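## Task

Every foam block sits above a lot number printed on the shelf edge beneath it. Any foam block whose lot number shows up at least twice anywhere in the storeroom must end up lying fully on the desk, with nothing sticking out over its edge. All remaining foam blocks stay on the shelf they started on. The robot must not tip over or finish leaning, or the task fails.

## Robot and tools

ROBOT. TidyBot++: a wheeled base (0.54 m long, 0.50 m wide, 0.38 m tall) on four powered casters, carrying one seven-joint arm with a two-finger gripper. The shoulder sits 0.12 m ahead of the base centre, 0.68 m up. Cameras: base_camera (fixed on the base) and wrist_camera (sees along the hand). The arm starts folded, hand down, poking up to 0.08 m past the base front. Segments: upper arm 0.42 m, forearm 0.31 m, hand 0.31 m.

FRAMES. Base frame: origin on the floor below the base centre, x ahead, y to the left, z up, metres. Odometry frame: where the base frame was when the scene began; base_odometry reports position there (wheel counting only, so slip looks like travel) and heading in rad, left positive, -3.142 to 3.142. base_tilt gives lean in degrees (forward, right positive). hand_pose is the point between the finger pads, in the base frame; its z axis runs out along the fingers, its y axis is the opening direction.

move. One action plus optional cameras and blocking. Action parts:
- base: an object with any of translate_m (forward +, -2 to 2 m), strafe_m (left +, -2 to 2 m), rotate_rad (counter-clockwise +, -6.3 to 6.3 rad). These are offsets from where the base last reported itself, measured along its axes at the start of the command.
- joints: absolute targets by name. joint_1_rad (any angle; + is clockwise from above, opposite to heading), joint_2_rad -2.249 to 2.249 (shoulder, 0 = upper arm vertical, + leans forward), joint_3_rad any angle, joint_4_rad -2.579 to 2.579 (elbow, 0 straight, negative bends forward when joint_3 is 3.14), joint_5_rad any angle, joint_6_rad -2.099 to 2.099 (wrist, negative bends the hand forward), joint_7_rad any angle (hand down: + is counter-clockwise from above; at 1.57 fingers open left/right), all in rad; gripper_pos 0 (open, ~85 mm gap) to 1 (closed). Gap is roughly 85*(1-gripper_pos) mm. Unbounded joints go the short way; for big turns send steps under half a turn. Tolerances for done: ±0.039 for joints 1-4, ±0.095 for 5-7, ±0.03 for the gripper.
- target: one flat list of seven numbers [x, y, z, qw, qx, qy, qz], an absolute hand pose in the base frame, metres plus unit quaternion. With target, joints may only hold gripper_pos.
- speeds: caps for this action only; translate_m/strafe_m 0.05 to 0.5 m/s (give just one when both are used), rotate_rad 0.1 to 1.57 rad/s.
- cameras: list of base_camera, wrist_camera or all; [] for none. blocking: true (default) waits until everything rests; false returns within about half a second while motion continues.
A move with no action just reports state and pictures.

wait(seconds 0 to 10, cameras): lets time pass and reports. stop(cameras): brakes all running motions, which then say stopped. zoom_image(camera, region [x0,y0,x1,y1] pixels, top-left origin, at most 504x504): closer look, useful for reading lot numbers. read_manual: licence text only. finished_scene(scene: the current scene number): ends the scene irreversibly; the goal must hold afterwards without the robot.

RESULTS. The move line says done or the worst status. base_status, joint_status, hand_status: moving, done, off_target (rested away and may still push), stopped, contact_stop, time_out (base gives up after 14 s; an unreachable target wanders up to 10 s), not_followed, torque_fault, limit_stop_at_motor_heat. joint command not followed / pose unreachable with cause: means a self-collision check held the arm back. hand_target is where the joint targets would put the hand. motor_effort is percent of max with peak in brackets. Motor temperatures list one value per arm joint; MOTOR HOT appears at 60 °C, an over-temperature stop at 75 °C. ARM HIT flags a hard strike on the base or arm. on_its_own lists unrequested behaviour. An uncommanded stop, a refused call or a torque fault cancels the later move, wait and finished_scene calls in the same reply.

PRACTICE. After a target, fix position by adding (wanted minus hand_pose) to the last target; to hold still resend hand_target, not hand_pose. Loads make the arm sag; correct it, and never command a loaded joint to its current reading. A hand pointing down reaches at most about 0.94 m high, close in. Targets low, forward and near the base often fail or hit the base. The arm does not avoid furniture; it keeps pressing. Closed fingertips reach about 20 mm beyond the hand point.

AVOID. Driving or turning while the arm is snagged above about 0.6 m, reaching far out from folded over nearby furniture, or swinging a stretched arm sideways: all can topple the robot; back off to straighten a lean. No dropping or releasing moving objects, slamming, hard hits or very hard pushing, and no excessive gripper force (tugging, twisting, squeezing an object still resting). Base accelerations are limited; odometry drifts over many moves.

Each tool is called after "Call:" as name(argument=value, ...), one argument or row to a line, values as JSON.

## Session

Call:
move(
)

Scene clock: 0.00 s.
Motor temperatures (°C): [38 35 31 37 40 37 42]
base_odometry: x=+0.000 y=+0.000 heading=+0.000
base_tilt: forward=-0.4 right=+0.6
base_status: not commanded
joint_positions: joint_1_rad=-0.038 joint_2_rad=-0.374 joint_3_rad=+3.113 joint_4_rad=-2.523 joint_5_rad=-0.004 joint_6_rad=-0.911 joint_7_rad=+1.592 gripper_pos=+0.000
joint_status: not commanded
motor_effort: joint_1_rad=-1 joint_2_rad=-1 joint_3_rad=+1 joint_4_rad=+15 joint_5_rad=+1 joint_6_rad=+1 joint_7_rad=+0
hand_pose: x=+0.2532 y=+0.0103 z=+0.5912 quat_wxyz=(+0.003, +0.998, +0.042, +0.041) (m; base frame)
hand_target: x=+0.2524 y=+0.0102 z=+0.5907 quat_wxyz=(+0.003, +0.998, +0.042, +0.040) (m; base frame)
hand_status: not commanded
pictures: base_camera, wrist_camera
Images, in order (width x height): base_camera 644x364, wrist_camera 644x476.

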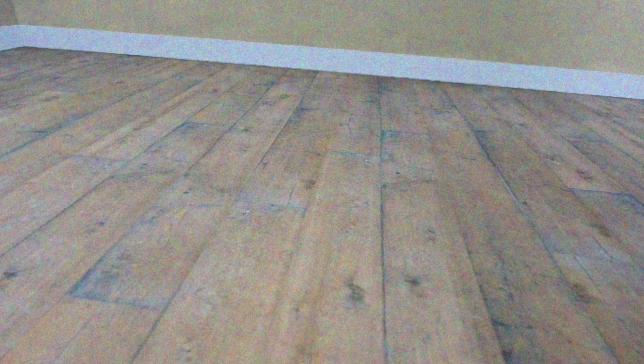

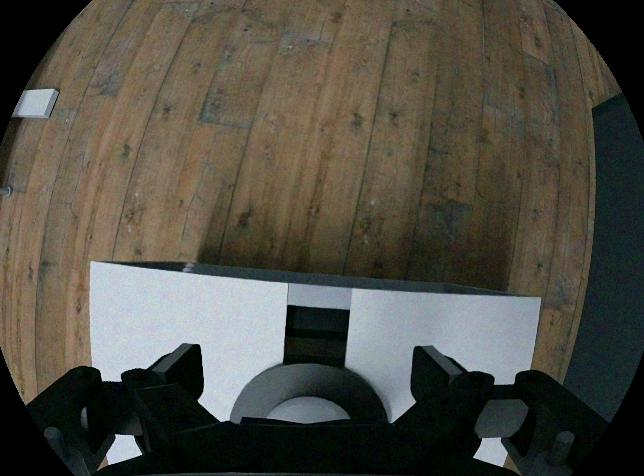

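Call:
move(
  joints={"joint_6_rad":0.45},
)

Call:
move(
  joints={"joint_1_rad":-1.0},
)

Call:
move(
  joints={"joint_1_rad":-2.1},
  cameras=["wrist_camera"],
)

Call:
move(
  joints={"joint_1_rad":-3.1},
  cameras=["wrist_camera"],
)

Call:
move(
  joints={"joint_1_rad":-4.1},
  cameras=["wrist_camera"],
)

Call:
move(
  joints={"joint_1_rad":-5.2},
  cameras=["wrist_camera"],
)

Scene clock: 2.37 s.
Motor temperatures (°C): [38 35 31 37 40 37 42]
move: done
base_odometry: x=+0.000 y=+0.000 heading=+0.000
base_tilt: forward=-0.4 right=+0.6
base_status: not commanded
joint_positions: joint_1_rad=-0.038 joint_2_rad=-0.374 joint_3_rad=+3.113 joint_4_rad=-2.522 joint_5_rad=-0.004 joint_6_rad=+0.395 joint_7_rad=+1.592 gripper_pos=+0.000
joint_status: all done
motor_effort: joint_1_rad=+0(1) joint_2_rad=-5(6) joint_3_rad=+1(1) joint_4_rad=+19(20) joint_5_rad=+1(1) joint_6_rad=+9(9) joint_7_rad=+0(1)
hand_pose: x=+0.5335 y=+0.0296 z=+0.8452 quat_wxyz=(-0.011, +0.768, +0.034, +0.640) (m; base frame)
hand_target: x=+0.5356 y=+0.0298 z=+0.8606 quat_wxyz=(-0.011, +0.751, +0.034, +0.660) (m; base frame)
hand_status: not commanded
pictures: base_camera, wrist_camera
Images, in order (width x height): base_camera 644x364, wrist_camera 644x476.

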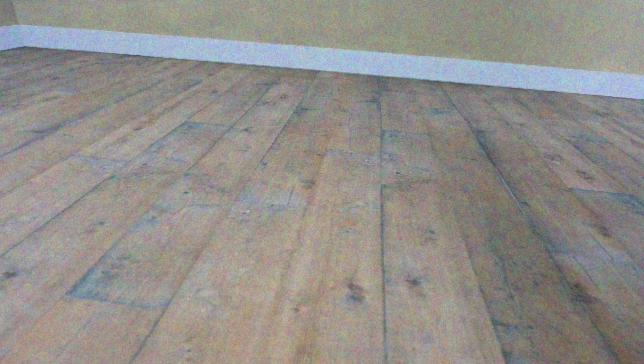

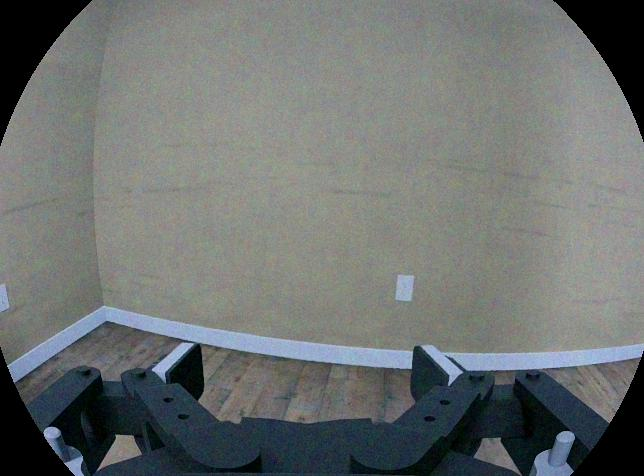

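Scene clock: 4.60 s.
Motor temperatures (°C): [38 35 31 37 40 37 42]
move: done
base_odometry: x=+0.000 y=+0.000 heading=+0.000
base_tilt: forward=-0.4 right=+0.6
base_status: not commanded
joint_positions: joint_1_rad=-0.981 joint_2_rad=-0.374 joint_3_rad=+3.113 joint_4_rad=-2.522 joint_5_rad=-0.004 joint_6_rad=+0.395 joint_7_rad=+1.592 gripper_pos=+0.000
joint_status: all done
motor_effort: joint_1_rad=-1(3) joint_2_rad=-6(7) joint_3_rad=+1(1) joint_4_rad=+20(20) joint_5_rad=+1(1) joint_6_rad=+9(9) joint_7_rad=+0(1)
hand_pose: x=+0.3385 y=+0.3528 z=+0.8453 quat_wxyz=(-0.300, +0.668, +0.379, +0.565) (m; base frame)
hand_target: x=+0.3329 y=+0.3587 z=+0.8606 quat_wxyz=(-0.315, +0.650, +0.377, +0.580) (m; base frame)
hand_status: not commanded
pictures: base_camera, wrist_camera
Images, in order (width x height): base_camera 644x364, wrist_camera 644x476.

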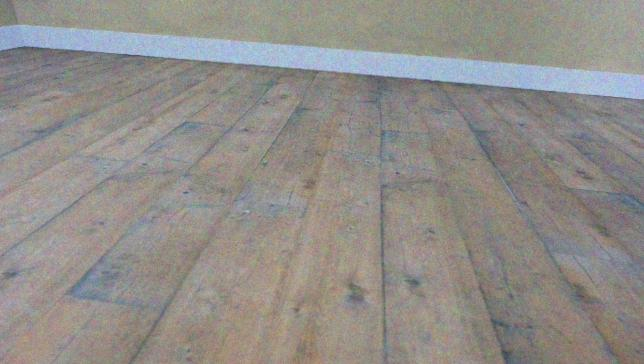

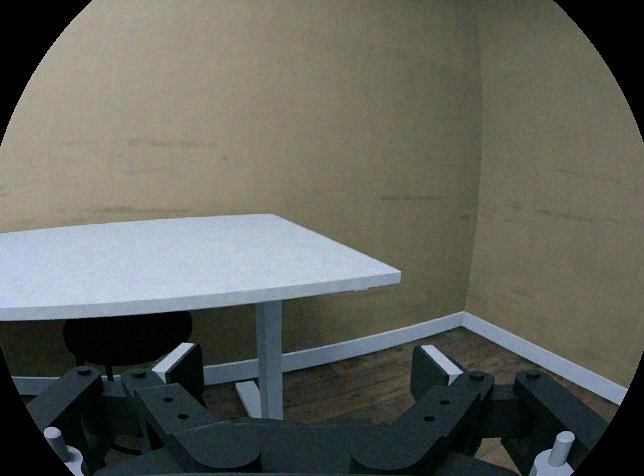

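Scene clock: 6.97 s.
Motor temperatures (°C): [38 35 31 37 40 37 42]
move: done
base_odometry: x=+0.000 y=+0.000 heading=+0.000
base_tilt: forward=-0.4 right=+0.6
base_status: not commanded
joint_positions: joint_1_rad=-2.081 joint_2_rad=-0.374 joint_3_rad=+3.113 joint_4_rad=-2.522 joint_5_rad=-0.004 joint_6_rad=+0.395 joint_7_rad=+1.592 gripper_pos=+0.000
joint_status: all done
motor_effort: joint_1_rad=-1(2) joint_2_rad=-6(6) joint_3_rad=+1(1) joint_4_rad=+20(21) joint_5_rad=+1(1) joint_6_rad=+9(9) joint_7_rad=+0(1)
hand_pose: x=-0.0959 y=+0.3557 z=+0.8453 quat_wxyz=(-0.551, +0.372, +0.673, +0.325) (m; base frame)
hand_target: x=-0.1037 y=+0.3534 z=+0.8606 quat_wxyz=(-0.571, +0.357, +0.661, +0.329) (m; base frame)
hand_status: not commanded
pictures: wrist_camera
Images, in order (width x height): wrist_camera 644x476.

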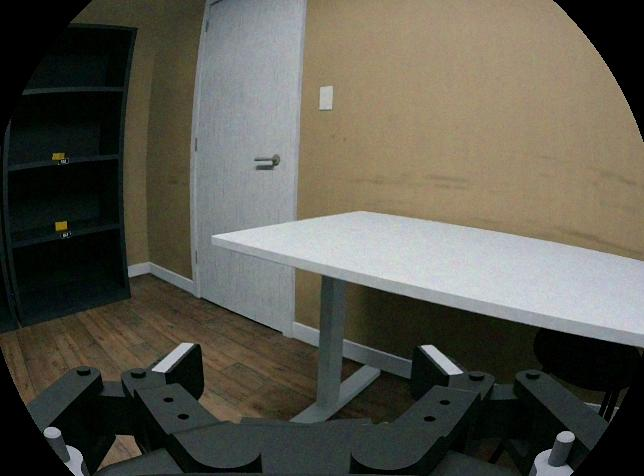

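Scene clock: 9.27 s.
Motor temperatures (°C): [38 35 31 37 40 38 42]
move: done
base_odometry: x=+0.000 y=+0.000 heading=+0.000
base_tilt: forward=-0.4 right=+0.6
base_status: not commanded
joint_positions: joint_1_rad=-3.082 joint_2_rad=-0.374 joint_3_rad=+3.113 joint_4_rad=-2.522 joint_5_rad=-0.004 joint_6_rad=+0.395 joint_7_rad=+1.592 gripper_pos=+0.000
joint_status: all done
motor_effort: joint_1_rad=-1(2) joint_2_rad=-5(6) joint_3_rad=+1(1) joint_4_rad=+19(21) joint_5_rad=+1(1) joint_6_rad=+8(9) joint_7_rad=+0(1)
hand_pose: x=-0.2964 y=+0.0113 z=+0.8453 quat_wxyz=(-0.639, +0.003, +0.769, +0.021) (m; base frame)
hand_target: x=-0.2987 y=+0.0035 z=+0.8606 quat_wxyz=(-0.659, -0.004, +0.752, +0.015) (m; base frame)
hand_status: not commanded
pictures: wrist_camera
Images, in order (width x height): wrist_camera 644x476.

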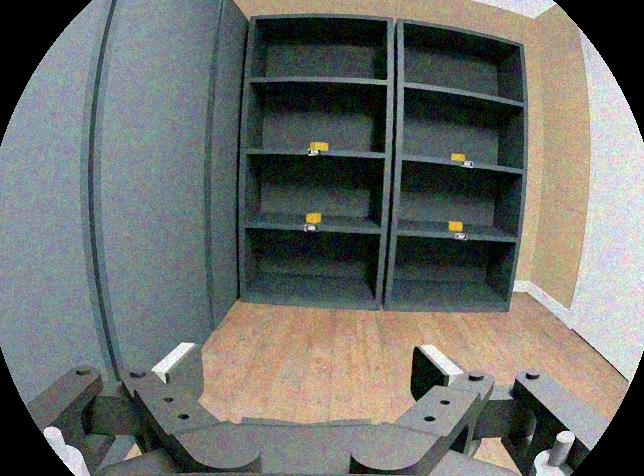

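Scene clock: 11.57 s.
Motor temperatures (°C): [38 35 31 37 40 38 42]
move: done
base_odometry: x=+0.000 y=+0.000 heading=+0.000
base_tilt: forward=-0.3 right=+0.6
base_status: not commanded
joint_positions: joint_1_rad=-4.081 joint_2_rad=-0.374 joint_3_rad=+3.113 joint_4_rad=-2.522 joint_5_rad=-0.004 joint_6_rad=+0.395 joint_7_rad=+1.592 gripper_pos=+0.000
joint_status: all done
motor_effort: joint_1_rad=+0(2) joint_2_rad=-6(7) joint_3_rad=+1(2) joint_4_rad=+20(21) joint_5_rad=+1(1) joint_6_rad=+9(9) joint_7_rad=+0(1)
hand_pose: x=-0.1149 y=-0.3435 z=+0.8453 quat_wxyz=(-0.571, -0.365, +0.676, -0.288) (m; base frame)
hand_target: x=-0.1096 y=-0.3495 z=+0.8606 quat_wxyz=(-0.586, -0.364, +0.658, -0.303) (m; base frame)
hand_status: not commanded
pictures: wrist_camera
Images, in order (width x height): wrist_camera 644x476.

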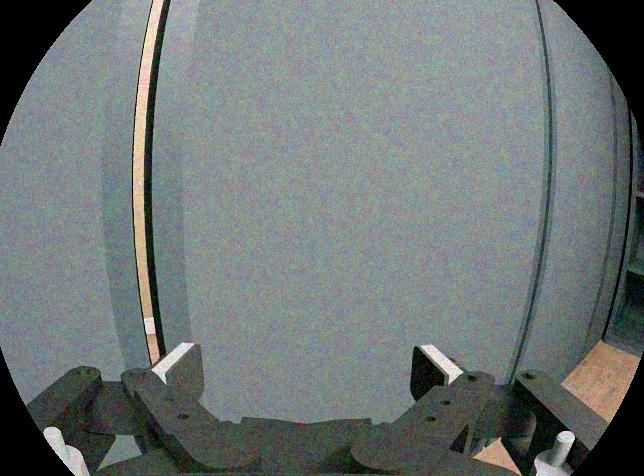

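Scene clock: 13.93 s.
Motor temperatures (°C): [38 35 31 37 40 38 42]
move: done
base_odometry: x=+0.000 y=+0.000 heading=+0.000
base_tilt: forward=-0.3 right=+0.6
base_status: not commanded
joint_positions: joint_1_rad=-5.181 joint_2_rad=-0.374 joint_3_rad=+3.113 joint_4_rad=-2.522 joint_5_rad=-0.004 joint_6_rad=+0.395 joint_7_rad=+1.592 gripper_pos=+0.000
joint_status: all done
motor_effort: joint_1_rad=-1(2) joint_2_rad=-5(7) joint_3_rad=+1(1) joint_4_rad=+20(20) joint_5_rad=+1(1) joint_6_rad=+8(9) joint_7_rad=+0(1)
hand_pose: x=+0.3189 y=-0.3643 z=+0.8453 quat_wxyz=(-0.336, -0.665, +0.385, -0.544) (m; base frame)
hand_target: x=+0.3268 y=-0.3623 z=+0.8606 quat_wxyz=(-0.341, -0.654, +0.371, -0.564) (m; base frame)
hand_status: not commanded
pictures: wrist_camera
Images, in order (width x height): wrist_camera 644x476.

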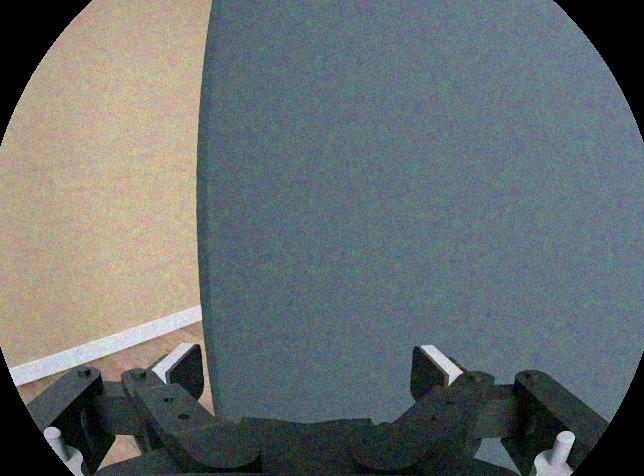

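Call:
move(
  joints={"joint_1_rad":-3.1},
  cameras=["wrist_camera"],
)

Call:
zoom_image(
  camera="wrist_camera",
  region=[290, 130, 350, 250],
)

Call:
zoom_image(
  camera="wrist_camera",
  region=[430, 140, 490, 250],
)

Call:
move(
  base={"translate_m":1.3},
  joints={"joint_1_rad":-4.9},
)

Scene clock: 17.53 s.
Motor temperatures (°C): [38 35 31 37 40 38 42]
move: done
base_odometry: x=+0.000 y=+0.000 heading=+0.000
base_tilt: forward=-0.4 right=+0.6
base_status: not commanded
joint_positions: joint_1_rad=-3.119 joint_2_rad=-0.374 joint_3_rad=+3.113 joint_4_rad=-2.522 joint_5_rad=-0.004 joint_6_rad=+0.395 joint_7_rad=+1.592 gripper_pos=+0.000
joint_status: all done
motor_effort: joint_1_rad=+0(2) joint_2_rad=-5(6) joint_3_rad=+1(1) joint_4_rad=+19(20) joint_5_rad=+1(1) joint_6_rad=+9(9) joint_7_rad=+0(1)
hand_pose: x=-0.2965 y=-0.0041 z=+0.8454 quat_wxyz=(-0.640, -0.011, +0.768, +0.009) (m; base frame)
hand_target: x=-0.2987 y=+0.0035 z=+0.8606 quat_wxyz=(-0.659, -0.004, +0.752, +0.015) (m; base frame)
hand_status: not commanded
pictures: wrist_camera
Images, in order (width x height): wrist_camera 644x476.

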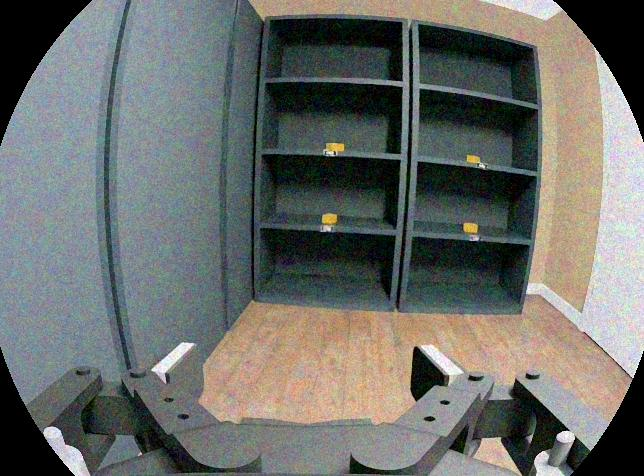

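Scaled by 4.200.

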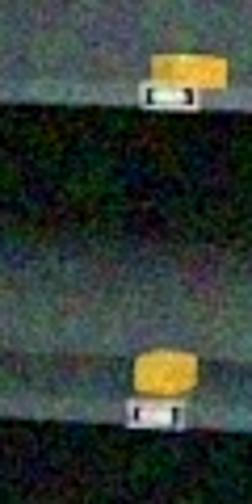

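Scaled by 4.582.

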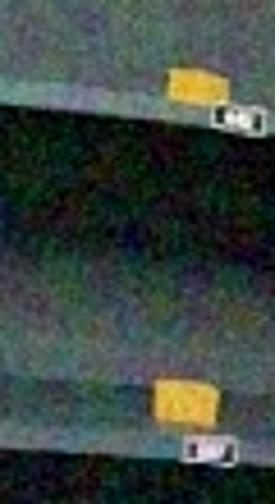

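Scene clock: 21.50 s.
Motor temperatures (°C): [38 35 31 37 40 38 42]
move: done
base_odometry: x=+1.300 y=+0.000 heading=+0.001
base_tilt: forward=-0.3 right=+0.6
base_status: done
joint_positions: joint_1_rad=-4.882 joint_2_rad=-0.374 joint_3_rad=+3.113 joint_4_rad=-2.522 joint_5_rad=-0.004 joint_6_rad=+0.397 joint_7_rad=+1.592 gripper_pos=+0.000
joint_status: all done
motor_effort: joint_1_rad=-1(3) joint_2_rad=-5(9) joint_3_rad=+1(2) joint_4_rad=+20(21) joint_5_rad=+1(1) joint_6_rad=+9(9) joint_7_rad=+0(1)
hand_pose: x=+0.2027 y=-0.4072 z=+0.8457 quat_wxyz=(-0.414, -0.600, +0.480, -0.489) (m; base frame)
hand_target: x=+0.2105 y=-0.4075 z=+0.8606 quat_wxyz=(-0.422, -0.591, +0.464, -0.507) (m; base frame)
hand_status: not commanded
pictures: base_camera, wrist_camera
Images, in order (width x height): base_camera 644x364, wrist_camera 644x476.

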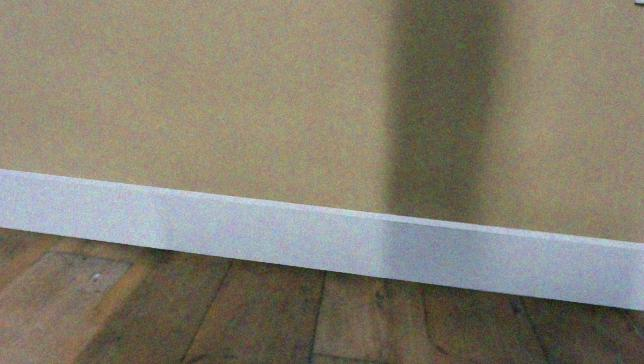

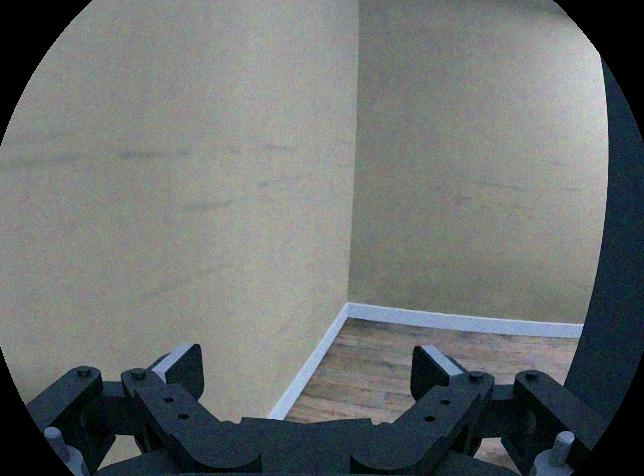

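Call:
move(
  joints={"joint_1_rad":-4.2},
  cameras=["wrist_camera"],
)

Scene clock: 23.67 s.
Motor temperatures (°C): [38 35 31 37 40 38 42]
move: done
base_odometry: x=+1.300 y=+0.000 heading=+0.001
base_tilt: forward=-0.3 right=+0.6
base_status: not commanded
joint_positions: joint_1_rad=-4.219 joint_2_rad=-0.374 joint_3_rad=+3.113 joint_4_rad=-2.522 joint_5_rad=-0.004 joint_6_rad=+0.397 joint_7_rad=+1.592 gripper_pos=+0.000
joint_status: all done
motor_effort: joint_1_rad=+0(2) joint_2_rad=-5(7) joint_3_rad=+1(1) joint_4_rad=+20(21) joint_5_rad=+1(1) joint_6_rad=+9(10) joint_7_rad=+0(1)
hand_pose: x=-0.0659 y=-0.3723 z=+0.8457 quat_wxyz=(-0.551, -0.411, +0.649, -0.327) (m; base frame)
hand_target: x=-0.0736 y=-0.3706 z=+0.8606 quat_wxyz=(-0.570, -0.396, +0.639, -0.332) (m; base frame)
hand_status: not commanded
pictures: wrist_camera
Images, in order (width x height): wrist_camera 644x476.

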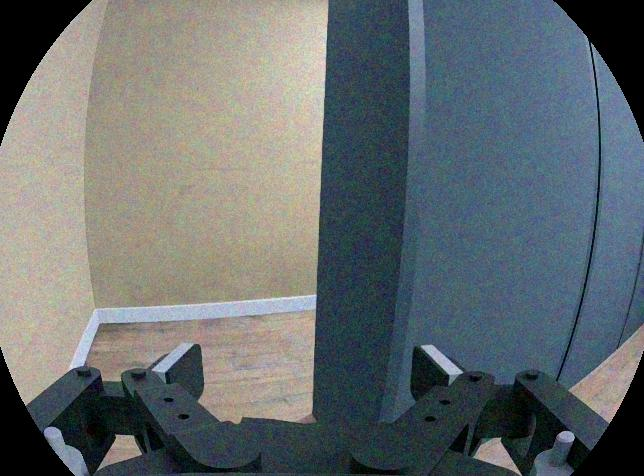

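Call:
move(
  base={"rotate_rad":-0.12},
  joints={"joint_1_rad":-4.7},
)

Call:
move(
  base={"translate_m":0.06},
)

Scene clock: 25.93 s.
Motor temperatures (°C): [38 35 31 37 40 38 42]
move: done
base_odometry: x=+1.300 y=+0.000 heading=-0.119
base_tilt: forward=-0.3 right=+0.6
base_status: done
joint_positions: joint_1_rad=-4.682 joint_2_rad=-0.374 joint_3_rad=+3.113 joint_4_rad=-2.522 joint_5_rad=-0.004 joint_6_rad=+0.397 joint_7_rad=+1.592 gripper_pos=+0.000
joint_status: all done
motor_effort: joint_1_rad=+0(2) joint_2_rad=-6(7) joint_3_rad=+1(2) joint_4_rad=+19(20) joint_5_rad=+1(1) joint_6_rad=+9(9) joint_7_rad=+0(1)
hand_pose: x=+0.1199 y=-0.4157 z=+0.8458 quat_wxyz=(-0.461, -0.549, +0.538, -0.445) (m; base frame)
hand_target: x=+0.1277 y=-0.4176 z=+0.8606 quat_wxyz=(-0.470, -0.542, +0.521, -0.462) (m; base frame)
hand_status: not commanded
pictures: base_camera, wrist_camera
Images, in order (width x height): base_camera 644x364, wrist_camera 644x476.

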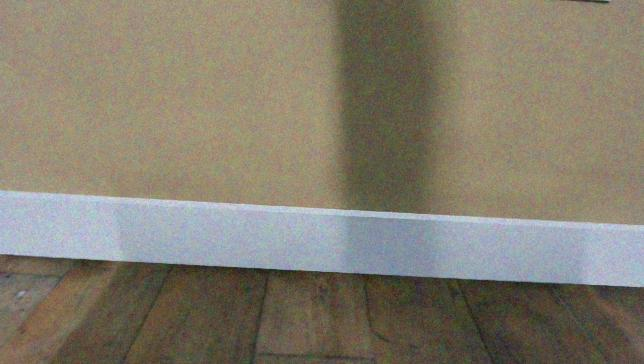

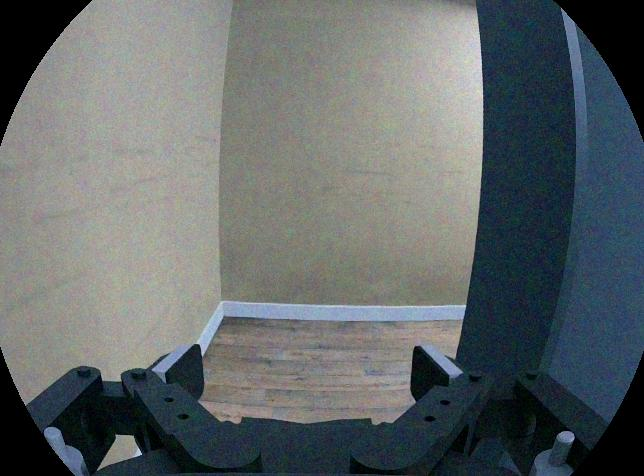

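Scene clock: 27.00 s.
Motor temperatures (°C): [38 35 31 37 40 38 42]
move: done
base_odometry: x=+1.360 y=-0.007 heading=-0.120
base_tilt: forward=-0.4 right=+0.6
base_status: done
joint_positions: joint_1_rad=-4.683 joint_2_rad=-0.374 joint_3_rad=+3.113 joint_4_rad=-2.522 joint_5_rad=-0.004 joint_6_rad=+0.397 joint_7_rad=+1.592 gripper_pos=+0.000
joint_status: not commanded
motor_effort: joint_1_rad=+0(1) joint_2_rad=-5(7) joint_3_rad=+1(2) joint_4_rad=+19(21) joint_5_rad=+1(1) joint_6_rad=+9(10) joint_7_rad=+0(1)
hand_pose: x=+0.1207 y=-0.4157 z=+0.8458 quat_wxyz=(-0.460, -0.549, +0.537, -0.445) (m; base frame)
hand_target: x=+0.1277 y=-0.4176 z=+0.8606 quat_wxyz=(-0.470, -0.542, +0.521, -0.462) (m; base frame)
hand_status: not commanded
pictures: base_camera, wrist_camera
Images, in order (width x height): base_camera 644x364, wrist_camera 644x476.

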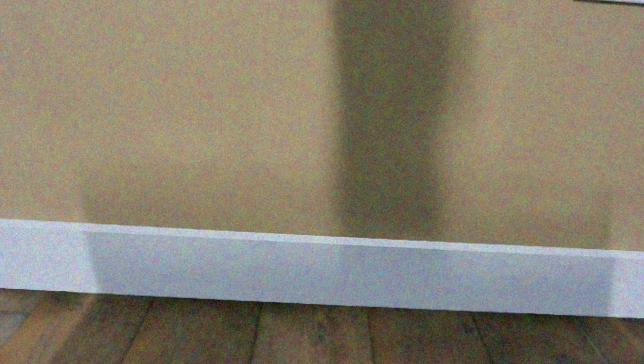

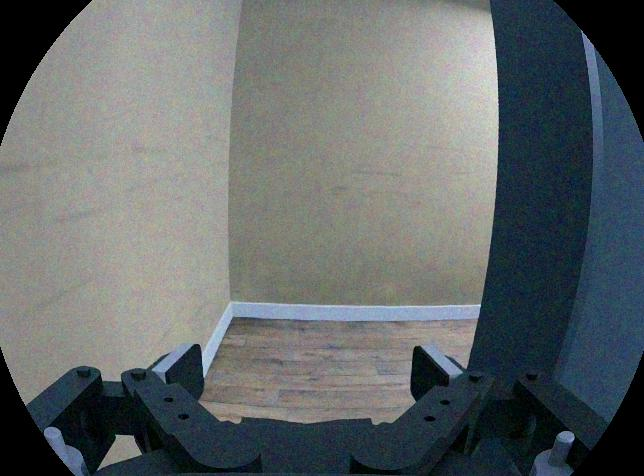

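Call:
move(
  base={"strafe_m":-1.55,"translate_m":0.05},
)

Call:
move(
  joints={"joint_1_rad":-3.4},
  cameras=["wrist_camera"],
)

Scene clock: 31.83 s.
Motor temperatures (°C): [38 35 31 37 40 38 42]
move: done
base_odometry: x=+1.224 y=-1.552 heading=-0.120
base_tilt: forward=-0.3 right=+0.6
base_status: done
joint_positions: joint_1_rad=-4.683 joint_2_rad=-0.375 joint_3_rad=+3.113 joint_4_rad=-2.522 joint_5_rad=-0.004 joint_6_rad=+0.398 joint_7_rad=+1.592 gripper_pos=+0.000
joint_status: not commanded
motor_effort: joint_1_rad=-1(1) joint_2_rad=-5(8) joint_3_rad=+1(1) joint_4_rad=+20(21) joint_5_rad=+1(1) joint_6_rad=+9(10) joint_7_rad=+0(1)
hand_pose: x=+0.1207 y=-0.4156 z=+0.8466 quat_wxyz=(-0.461, -0.549, +0.536, -0.446) (m; base frame)
hand_target: x=+0.1277 y=-0.4176 z=+0.8606 quat_wxyz=(-0.470, -0.542, +0.521, -0.462) (m; base frame)
hand_status: not commanded
pictures: base_camera, wrist_camera
Images, in order (width x height): base_camera 644x364, wrist_camera 644x476.

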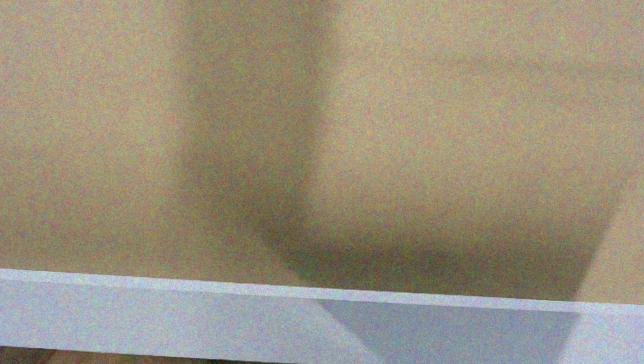

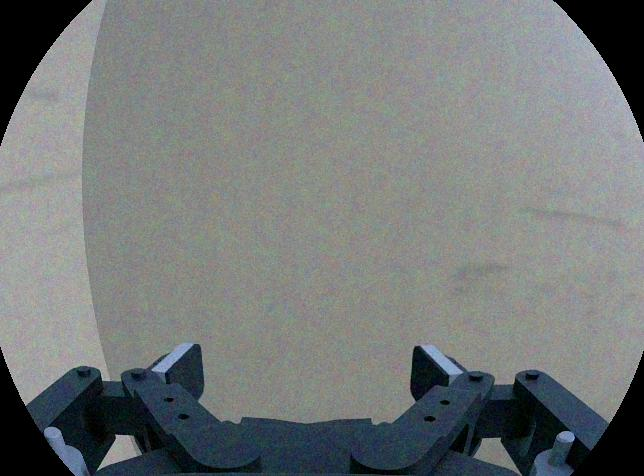

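Scene clock: 34.40 s.
Motor temperatures (°C): [38 35 31 37 40 38 42]
move: done
base_odometry: x=+1.224 y=-1.552 heading=-0.120
base_tilt: forward=-0.4 right=+0.6
base_status: not commanded
joint_positions: joint_1_rad=-3.419 joint_2_rad=-0.375 joint_3_rad=+3.113 joint_4_rad=-2.522 joint_5_rad=-0.004 joint_6_rad=+0.398 joint_7_rad=+1.592 gripper_pos=+0.000
joint_status: all done
motor_effort: joint_1_rad=-1(2) joint_2_rad=-5(7) joint_3_rad=+1(1) joint_4_rad=+20(21) joint_5_rad=+1(1) joint_6_rad=+8(9) joint_7_rad=+0(1)
hand_pose: x=-0.2768 y=-0.1268 z=+0.8466 quat_wxyz=(-0.635, -0.125, +0.757, -0.087) (m; base frame)
hand_target: x=-0.2810 y=-0.1201 z=+0.8606 quat_wxyz=(-0.654, -0.116, +0.743, -0.084) (m; base frame)
hand_status: not commanded
pictures: wrist_camera
Images, in order (width x height): wrist_camera 644x476.

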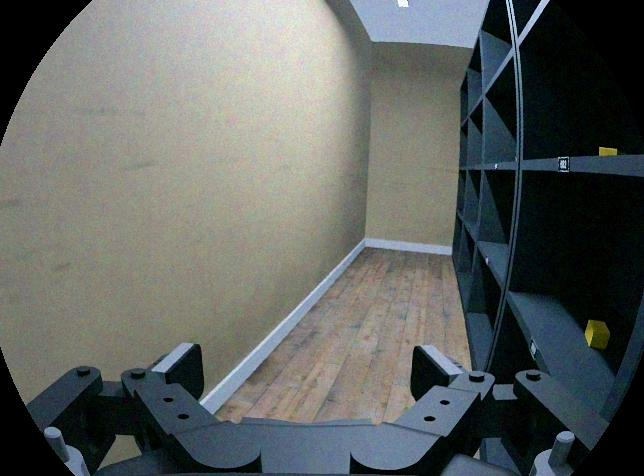

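Call:
zoom_image(
  camera="wrist_camera",
  region=[470, 130, 640, 380],
)

Call:
move(
  base={"strafe_m":-0.4},
  joints={"joint_2_rad":-1.0,"joint_6_rad":-0.1},
)

Call:
move(
  base={"translate_m":-0.6},
  joints={"joint_1_rad":-2.0},
)

Scaled by 2.016.

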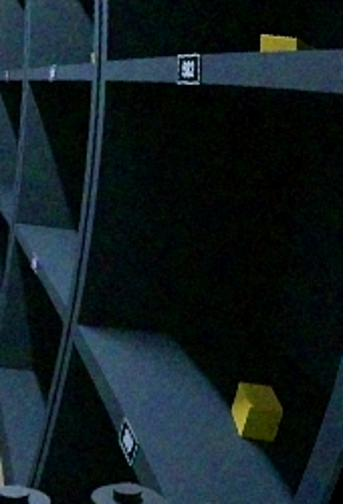

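Scene clock: 38.40 s.
Motor temperatures (°C): [38 35 31 37 40 38 42]
move: off_target
base_odometry: x=+1.176 y=-1.949 heading=-0.119
base_tilt: forward=-0.4 right=+0.6
base_status: done
joint_positions: joint_1_rad=-3.460 joint_2_rad=-0.929 joint_3_rad=+3.113 joint_4_rad=-2.522 joint_5_rad=-0.004 joint_6_rad=-0.052 joint_7_rad=+1.592 gripper_pos=+0.000
joint_status: joint_2_rad off_target (ended at -0.929, target -1.000); the others done
motor_effort: joint_1_rad=+10(19) joint_2_rad=-8(11) joint_3_rad=+1(3) joint_4_rad=+23(23) joint_5_rad=+1(1) joint_6_rad=+8(10) joint_7_rad=+0(1)
hand_pose: x=-0.1503 y=-0.1007 z=+0.9035 quat_wxyz=(-0.673, -0.136, +0.720, -0.100) (m; base frame)
hand_target: x=-0.1397 y=-0.0799 z=+0.9064 quat_wxyz=(-0.683, -0.114, +0.717, -0.080) (m; base frame)
hand_status: not commanded
pictures: base_camera, wrist_camera
Images, in order (width x height): base_camera 644x364, wrist_camera 644x476.

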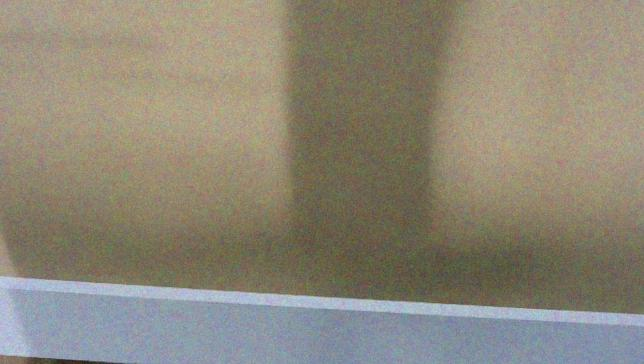

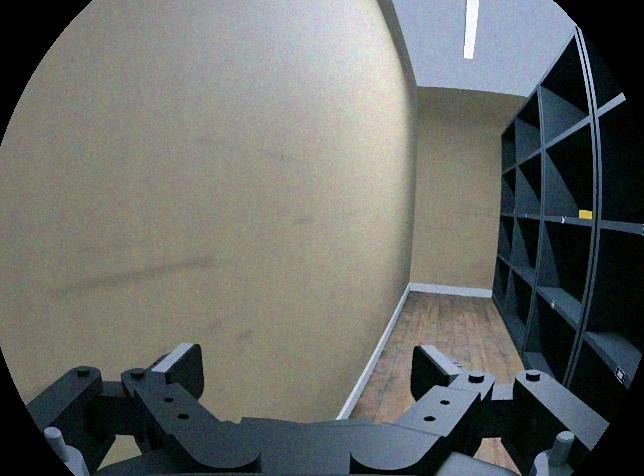

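Scene clock: 41.23 s.
Motor temperatures (°C): [38 35 31 37 40 38 42]
move: off_target
base_odometry: x=+0.581 y=-1.878 heading=-0.119
base_tilt: forward=-0.3 right=+0.6
base_status: done
joint_positions: joint_1_rad=-2.060 joint_2_rad=-0.992 joint_3_rad=+3.113 joint_4_rad=-2.522 joint_5_rad=-0.004 joint_6_rad=-0.055 joint_7_rad=+1.592 gripper_pos=+0.000
joint_status: joint_1_rad off_target (ended at -2.060, target -2.000)
on_its_own: joint_2_rad moved -0.063 to your old target -1.000
motor_effort: joint_1_rad=+13(14) joint_2_rad=+6(12) joint_3_rad=+2(3) joint_4_rad=+22(23) joint_5_rad=+1(1) joint_6_rad=+9(9) joint_7_rad=+0(1)
hand_pose: x=-0.0193 y=+0.2354 z=+0.9202 quat_wxyz=(-0.598, +0.349, +0.620, +0.369) (m; base frame)
hand_target: x=-0.0037 y=+0.2413 z=+0.9064 quat_wxyz=(-0.574, +0.375, +0.622, +0.379) (m; base frame)
hand_status: not commanded
pictures: base_camera, wrist_camera
Images, in order (width x height): base_camera 644x364, wrist_camera 644x476.

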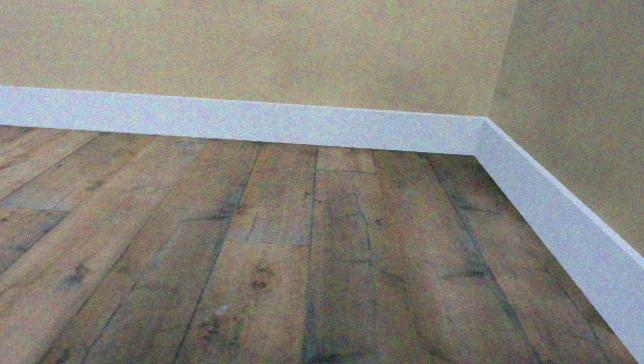

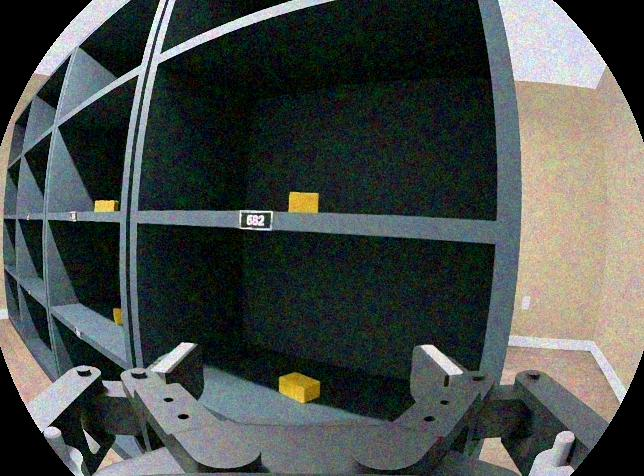

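Call:
zoom_image(
  camera="wrist_camera",
  region=[10, 190, 130, 350],
)

Call:
move(
  base={"translate_m":-0.35},
  joints={"joint_1_rad":-1.7,"joint_2_rad":-0.9,"joint_6_rad":-0.4},
  cameras=["wrist_camera"],
)

Call:
move(
  base={"translate_m":-0.7},
  cameras=["wrist_camera"],
)

Call:
move(
  base={"translate_m":-0.7},
  cameras=["wrist_camera"],
)

Scaled by 3.150.

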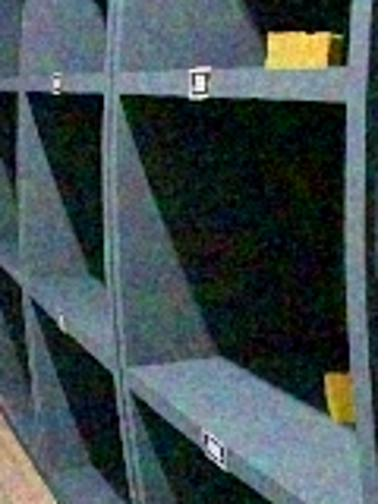

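Scene clock: 43.67 s.
Motor temperatures (°C): [38 35 31 37 40 38 42]
move: off_target
base_odometry: x=+0.233 y=-1.836 heading=-0.119
base_tilt: forward=-0.3 right=+0.5
base_status: done
joint_positions: joint_1_rad=-1.772 joint_2_rad=-0.818 joint_3_rad=+3.113 joint_4_rad=-2.522 joint_5_rad=-0.004 joint_6_rad=-0.351 joint_7_rad=+1.592 gripper_pos=+0.000
joint_status: joint_1_rad off_target (ended at -1.772, target -1.700); joint_2_rad off_target (ended at -0.818, target -0.900); the others done
motor_effort: joint_1_rad=+12(18) joint_2_rad=-13(13) joint_3_rad=+0(2) joint_4_rad=+21(23) joint_5_rad=+1(1) joint_6_rad=+8(9) joint_7_rad=+0(1)
hand_pose: x=+0.0539 y=+0.2723 z=+0.7825 quat_wxyz=(-0.396, +0.525, +0.676, +0.333) (m; base frame)
hand_target: x=+0.0760 y=+0.2604 z=+0.7895 quat_wxyz=(-0.392, +0.544, +0.651, +0.356) (m; base frame)
hand_status: not commanded
pictures: wrist_camera
Images, in order (width x height): wrist_camera 644x476.

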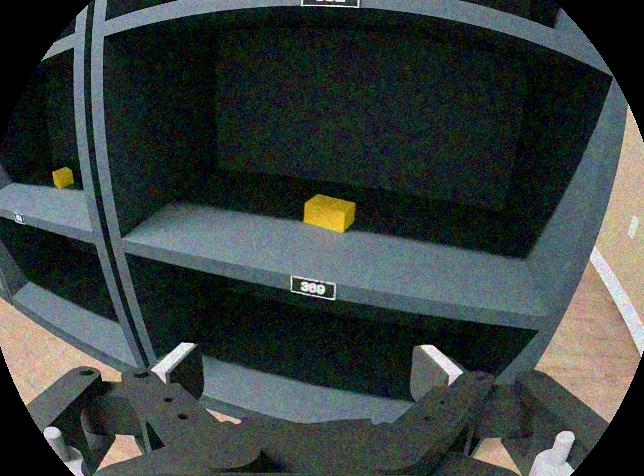

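Scene clock: 46.53 s.
Motor temperatures (°C): [38 35 31 37 40 38 42]
move: done
base_odometry: x=-0.461 y=-1.754 heading=-0.119
base_tilt: forward=-0.3 right=+0.5
base_status: done
joint_positions: joint_1_rad=-1.797 joint_2_rad=-0.726 joint_3_rad=+3.113 joint_4_rad=-2.522 joint_5_rad=-0.004 joint_6_rad=-0.352 joint_7_rad=+1.592 gripper_pos=+0.000
joint_status: not commanded
motor_effort: joint_1_rad=+19(22) joint_2_rad=-32(33) joint_3_rad=-1(1) joint_4_rad=+21(23) joint_5_rad=+1(1) joint_6_rad=+7(8) joint_7_rad=+0(1)
hand_pose: x=+0.0454 y=+0.2782 z=+0.7562 quat_wxyz=(-0.369, +0.530, +0.701, +0.302) (m; base frame)
hand_target: x=+0.0760 y=+0.2604 z=+0.7895 quat_wxyz=(-0.392, +0.544, +0.651, +0.356) (m; base frame)
hand_status: not commanded
pictures: wrist_camera
Images, in order (width x height): wrist_camera 644x476.

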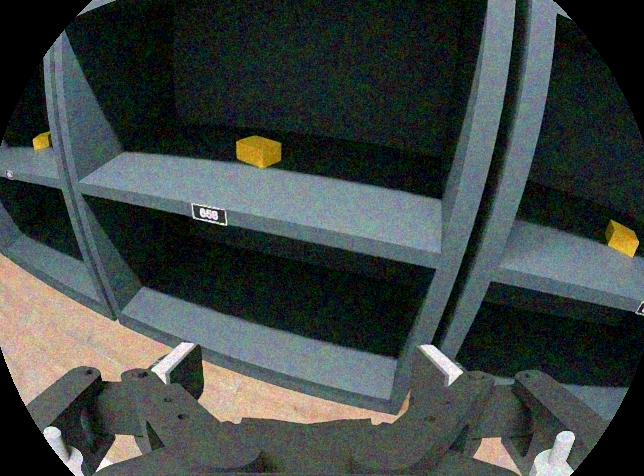

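Scene clock: 49.97 s.
Motor temperatures (°C): [38 35 31 37 40 38 42]
move: done
base_odometry: x=-1.156 y=-1.671 heading=-0.121
base_tilt: forward=-0.3 right=-0.4
base_status: done
joint_positions: joint_1_rad=-1.797 joint_2_rad=-0.731 joint_3_rad=+3.112 joint_4_rad=-2.522 joint_5_rad=-0.004 joint_6_rad=-0.354 joint_7_rad=+1.592 gripper_pos=+0.000
joint_status: not commanded
motor_effort: joint_1_rad=+19(31) joint_2_rad=-27(39) joint_3_rad=+0(2) joint_4_rad=+20(23) joint_5_rad=+1(1) joint_6_rad=+8(8) joint_7_rad=+0(1)
hand_pose: x=+0.0455 y=+0.2775 z=+0.7569 quat_wxyz=(-0.369, +0.530, +0.701, +0.303) (m; base frame)
hand_target: x=+0.0760 y=+0.2604 z=+0.7895 quat_wxyz=(-0.392, +0.544, +0.651, +0.356) (m; base frame)
hand_status: not commanded
pictures: wrist_camera
Images, in order (width x height): wrist_camera 644x476.

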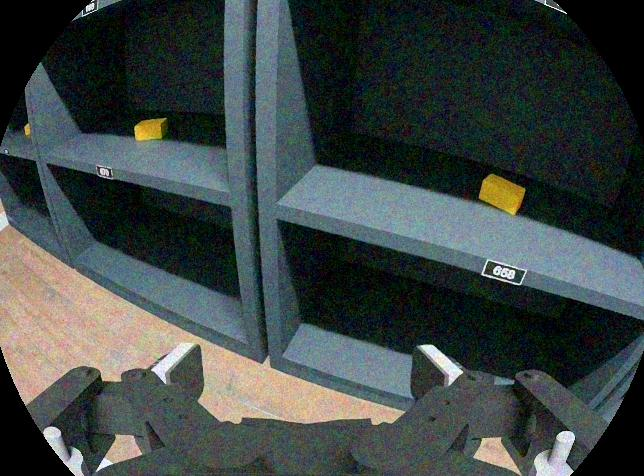

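Call:
move(
  joints={"joint_1_rad":-1.7,"joint_2_rad":-0.5,"joint_6_rad":0.15},
  cameras=["wrist_camera"],
)

Call:
move(
  base={"translate_m":-0.35},
  cameras=["wrist_camera"],
)

Call:
move(
  base={"translate_m":-0.5},
  cameras=["wrist_camera"],
)

Scene clock: 52.13 s.
Motor temperatures (°C): [38 35 31 37 40 38 42]
move: done
base_odometry: x=-1.156 y=-1.671 heading=-0.123
base_tilt: forward=-0.3 right=+0.6
base_status: not commanded
joint_positions: joint_1_rad=-1.704 joint_2_rad=-0.515 joint_3_rad=+3.112 joint_4_rad=-2.522 joint_5_rad=-0.004 joint_6_rad=+0.092 joint_7_rad=+1.592 gripper_pos=+0.000
joint_status: all done
motor_effort: joint_1_rad=+0(20) joint_2_rad=-2(27) joint_3_rad=+1(4) joint_4_rad=+21(24) joint_5_rad=+1(1) joint_6_rad=+9(10) joint_7_rad=+0(1)
hand_pose: x=+0.0572 y=+0.3653 z=+0.8100 quat_wxyz=(-0.431, +0.522, +0.629, +0.382) (m; base frame)
hand_target: x=+0.0579 y=+0.3726 z=+0.8198 quat_wxyz=(-0.443, +0.516, +0.619, +0.393) (m; base frame)
hand_status: not commanded
pictures: wrist_camera
Images, in order (width x height): wrist_camera 644x476.

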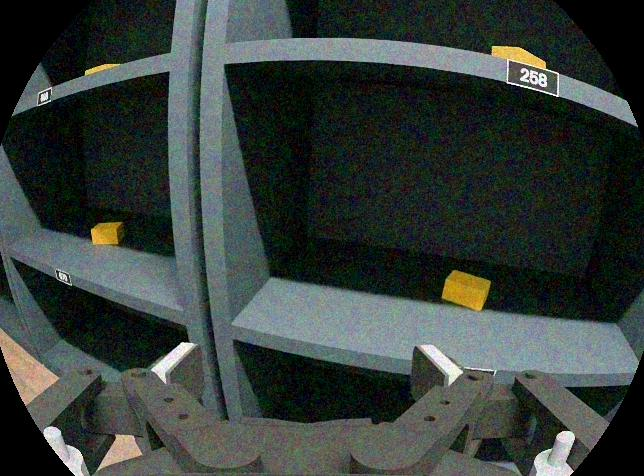

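Scene clock: 56.07 s.
Motor temperatures (°C): [38 35 31 37 40 38 42]
move: time_out
base_odometry: x=-1.501 y=-1.628 heading=-0.124
base_tilt: forward=-0.4 right=+0.6
base_status: translate_m time_out (by the wheels' count: -0.348 of -0.350)
joint_positions: joint_1_rad=-1.704 joint_2_rad=-0.514 joint_3_rad=+3.112 joint_4_rad=-2.522 joint_5_rad=-0.004 joint_6_rad=+0.095 joint_7_rad=+1.592 gripper_pos=+0.000
joint_status: not commanded
motor_effort: joint_1_rad=-1(1) joint_2_rad=-2(3) joint_3_rad=+1(2) joint_4_rad=+20(22) joint_5_rad=+1(1) joint_6_rad=+8(9) joint_7_rad=+0(1)
hand_pose: x=+0.0571 y=+0.3658 z=+0.8103 quat_wxyz=(-0.431, +0.522, +0.629, +0.382) (m; base frame)
hand_target: x=+0.0579 y=+0.3726 z=+0.8198 quat_wxyz=(-0.443, +0.516, +0.619, +0.393) (m; base frame)
hand_status: not commanded
pictures: wrist_camera
Images, in order (width x height): wrist_camera 644x476.

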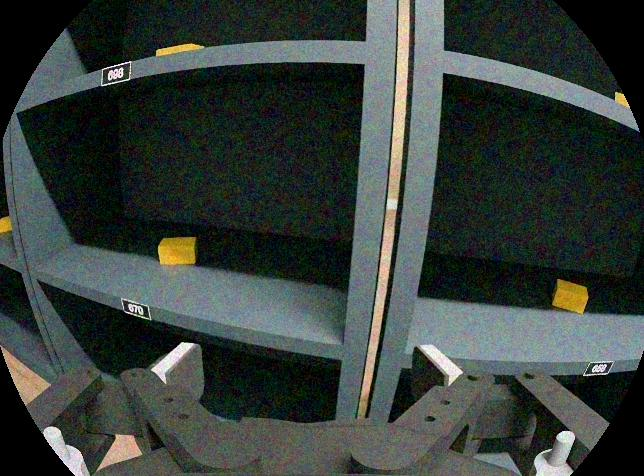

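not run: a stop that you did not command came earlier in this reply.

Call:
move(
  base={"strafe_m":0.15},
  cameras=["wrist_camera","base_camera"],
)

Call:
zoom_image(
  camera="wrist_camera",
  region=[540, 320, 640, 400],
)

Call:
move(
  base={"translate_m":-0.45},
  cameras=["wrist_camera"],
)

Call:
move(
  base={"translate_m":-0.6},
  cameras=["wrist_camera"],
)

Scene clock: 57.87 s.
Motor temperatures (°C): [38 35 31 37 40 38 42]
move: done
base_odometry: x=-1.483 y=-1.479 heading=-0.124
base_tilt: forward=-0.4 right=+0.6
base_status: done
joint_positions: joint_1_rad=-1.704 joint_2_rad=-0.505 joint_3_rad=+3.112 joint_4_rad=-2.522 joint_5_rad=-0.004 joint_6_rad=+0.098 joint_7_rad=+1.592 gripper_pos=+0.000
joint_status: not commanded
motor_effort: joint_1_rad=-1(1) joint_2_rad=-2(4) joint_3_rad=+1(1) joint_4_rad=+21(22) joint_5_rad=+1(1) joint_6_rad=+9(9) joint_7_rad=+0(1)
hand_pose: x=+0.0570 y=+0.3671 z=+0.8080 quat_wxyz=(-0.430, +0.523, +0.630, +0.380) (m; base frame)
hand_target: x=+0.0579 y=+0.3726 z=+0.8198 quat_wxyz=(-0.443, +0.516, +0.619, +0.393) (m; base frame)
hand_status: not commanded
pictures: base_camera, wrist_camera
Images, in order (width x height): base_camera 644x364, wrist_camera 644x476.

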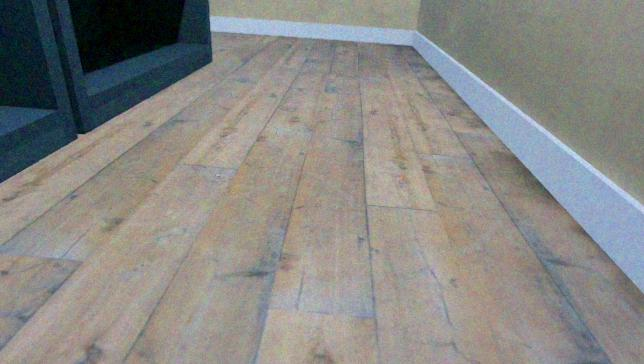

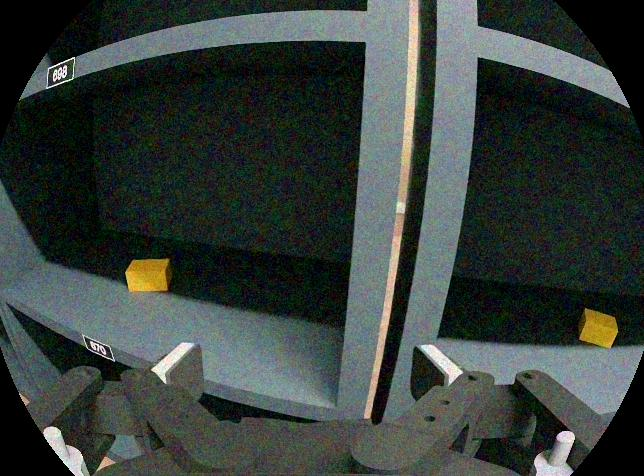

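Scaled by 5.040.

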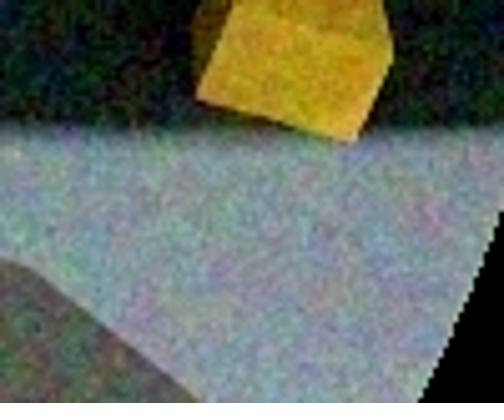

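Scene clock: 60.13 s.
Motor temperatures (°C): [38 35 31 37 40 38 42]
move: done
base_odometry: x=-1.929 y=-1.423 heading=-0.124
base_tilt: forward=-0.3 right=+0.6
base_status: done
joint_positions: joint_1_rad=-1.704 joint_2_rad=-0.505 joint_3_rad=+3.112 joint_4_rad=-2.522 joint_5_rad=-0.004 joint_6_rad=+0.098 joint_7_rad=+1.592 gripper_pos=+0.000
joint_status: not commanded
motor_effort: joint_1_rad=+0(1) joint_2_rad=-3(3) joint_3_rad=+1(2) joint_4_rad=+21(22) joint_5_rad=+1(1) joint_6_rad=+8(9) joint_7_rad=+0(1)
hand_pose: x=+0.0570 y=+0.3671 z=+0.8081 quat_wxyz=(-0.430, +0.523, +0.630, +0.381) (m; base frame)
hand_target: x=+0.0579 y=+0.3726 z=+0.8198 quat_wxyz=(-0.443, +0.516, +0.619, +0.393) (m; base frame)
hand_status: not commanded
pictures: wrist_camera
Images, in order (width x height): wrist_camera 644x476.

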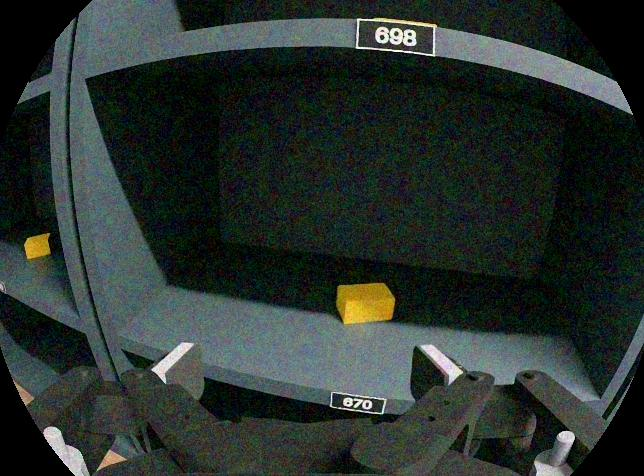

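Scene clock: 62.70 s.
Motor temperatures (°C): [38 35 31 37 40 38 42]
move: done
base_odometry: x=-2.525 y=-1.348 heading=-0.124
base_tilt: forward=-0.4 right=+0.6
base_status: done
joint_positions: joint_1_rad=-1.704 joint_2_rad=-0.505 joint_3_rad=+3.112 joint_4_rad=-2.522 joint_5_rad=-0.004 joint_6_rad=+0.098 joint_7_rad=+1.592 gripper_pos=+0.000
joint_status: not commanded
motor_effort: joint_1_rad=+0(1) joint_2_rad=-3(3) joint_3_rad=+1(2) joint_4_rad=+20(21) joint_5_rad=+1(1) joint_6_rad=+8(9) joint_7_rad=+0(1)
hand_pose: x=+0.0570 y=+0.3671 z=+0.8081 quat_wxyz=(-0.430, +0.523, +0.630, +0.381) (m; base frame)
hand_target: x=+0.0579 y=+0.3726 z=+0.8198 quat_wxyz=(-0.443, +0.516, +0.619, +0.393) (m; base frame)
hand_status: not commanded
pictures: wrist_camera
Images, in order (width x height): wrist_camera 644x476.

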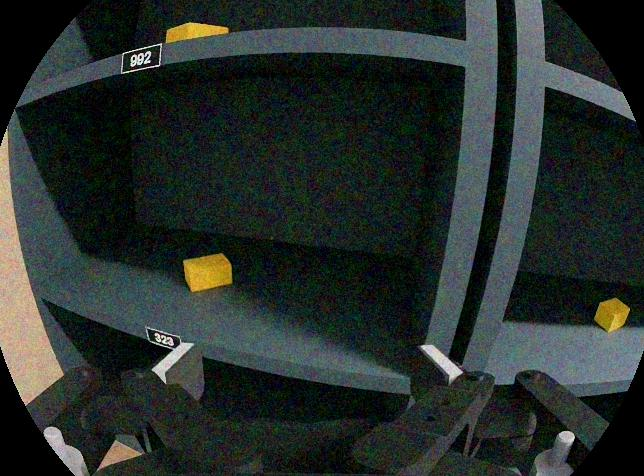

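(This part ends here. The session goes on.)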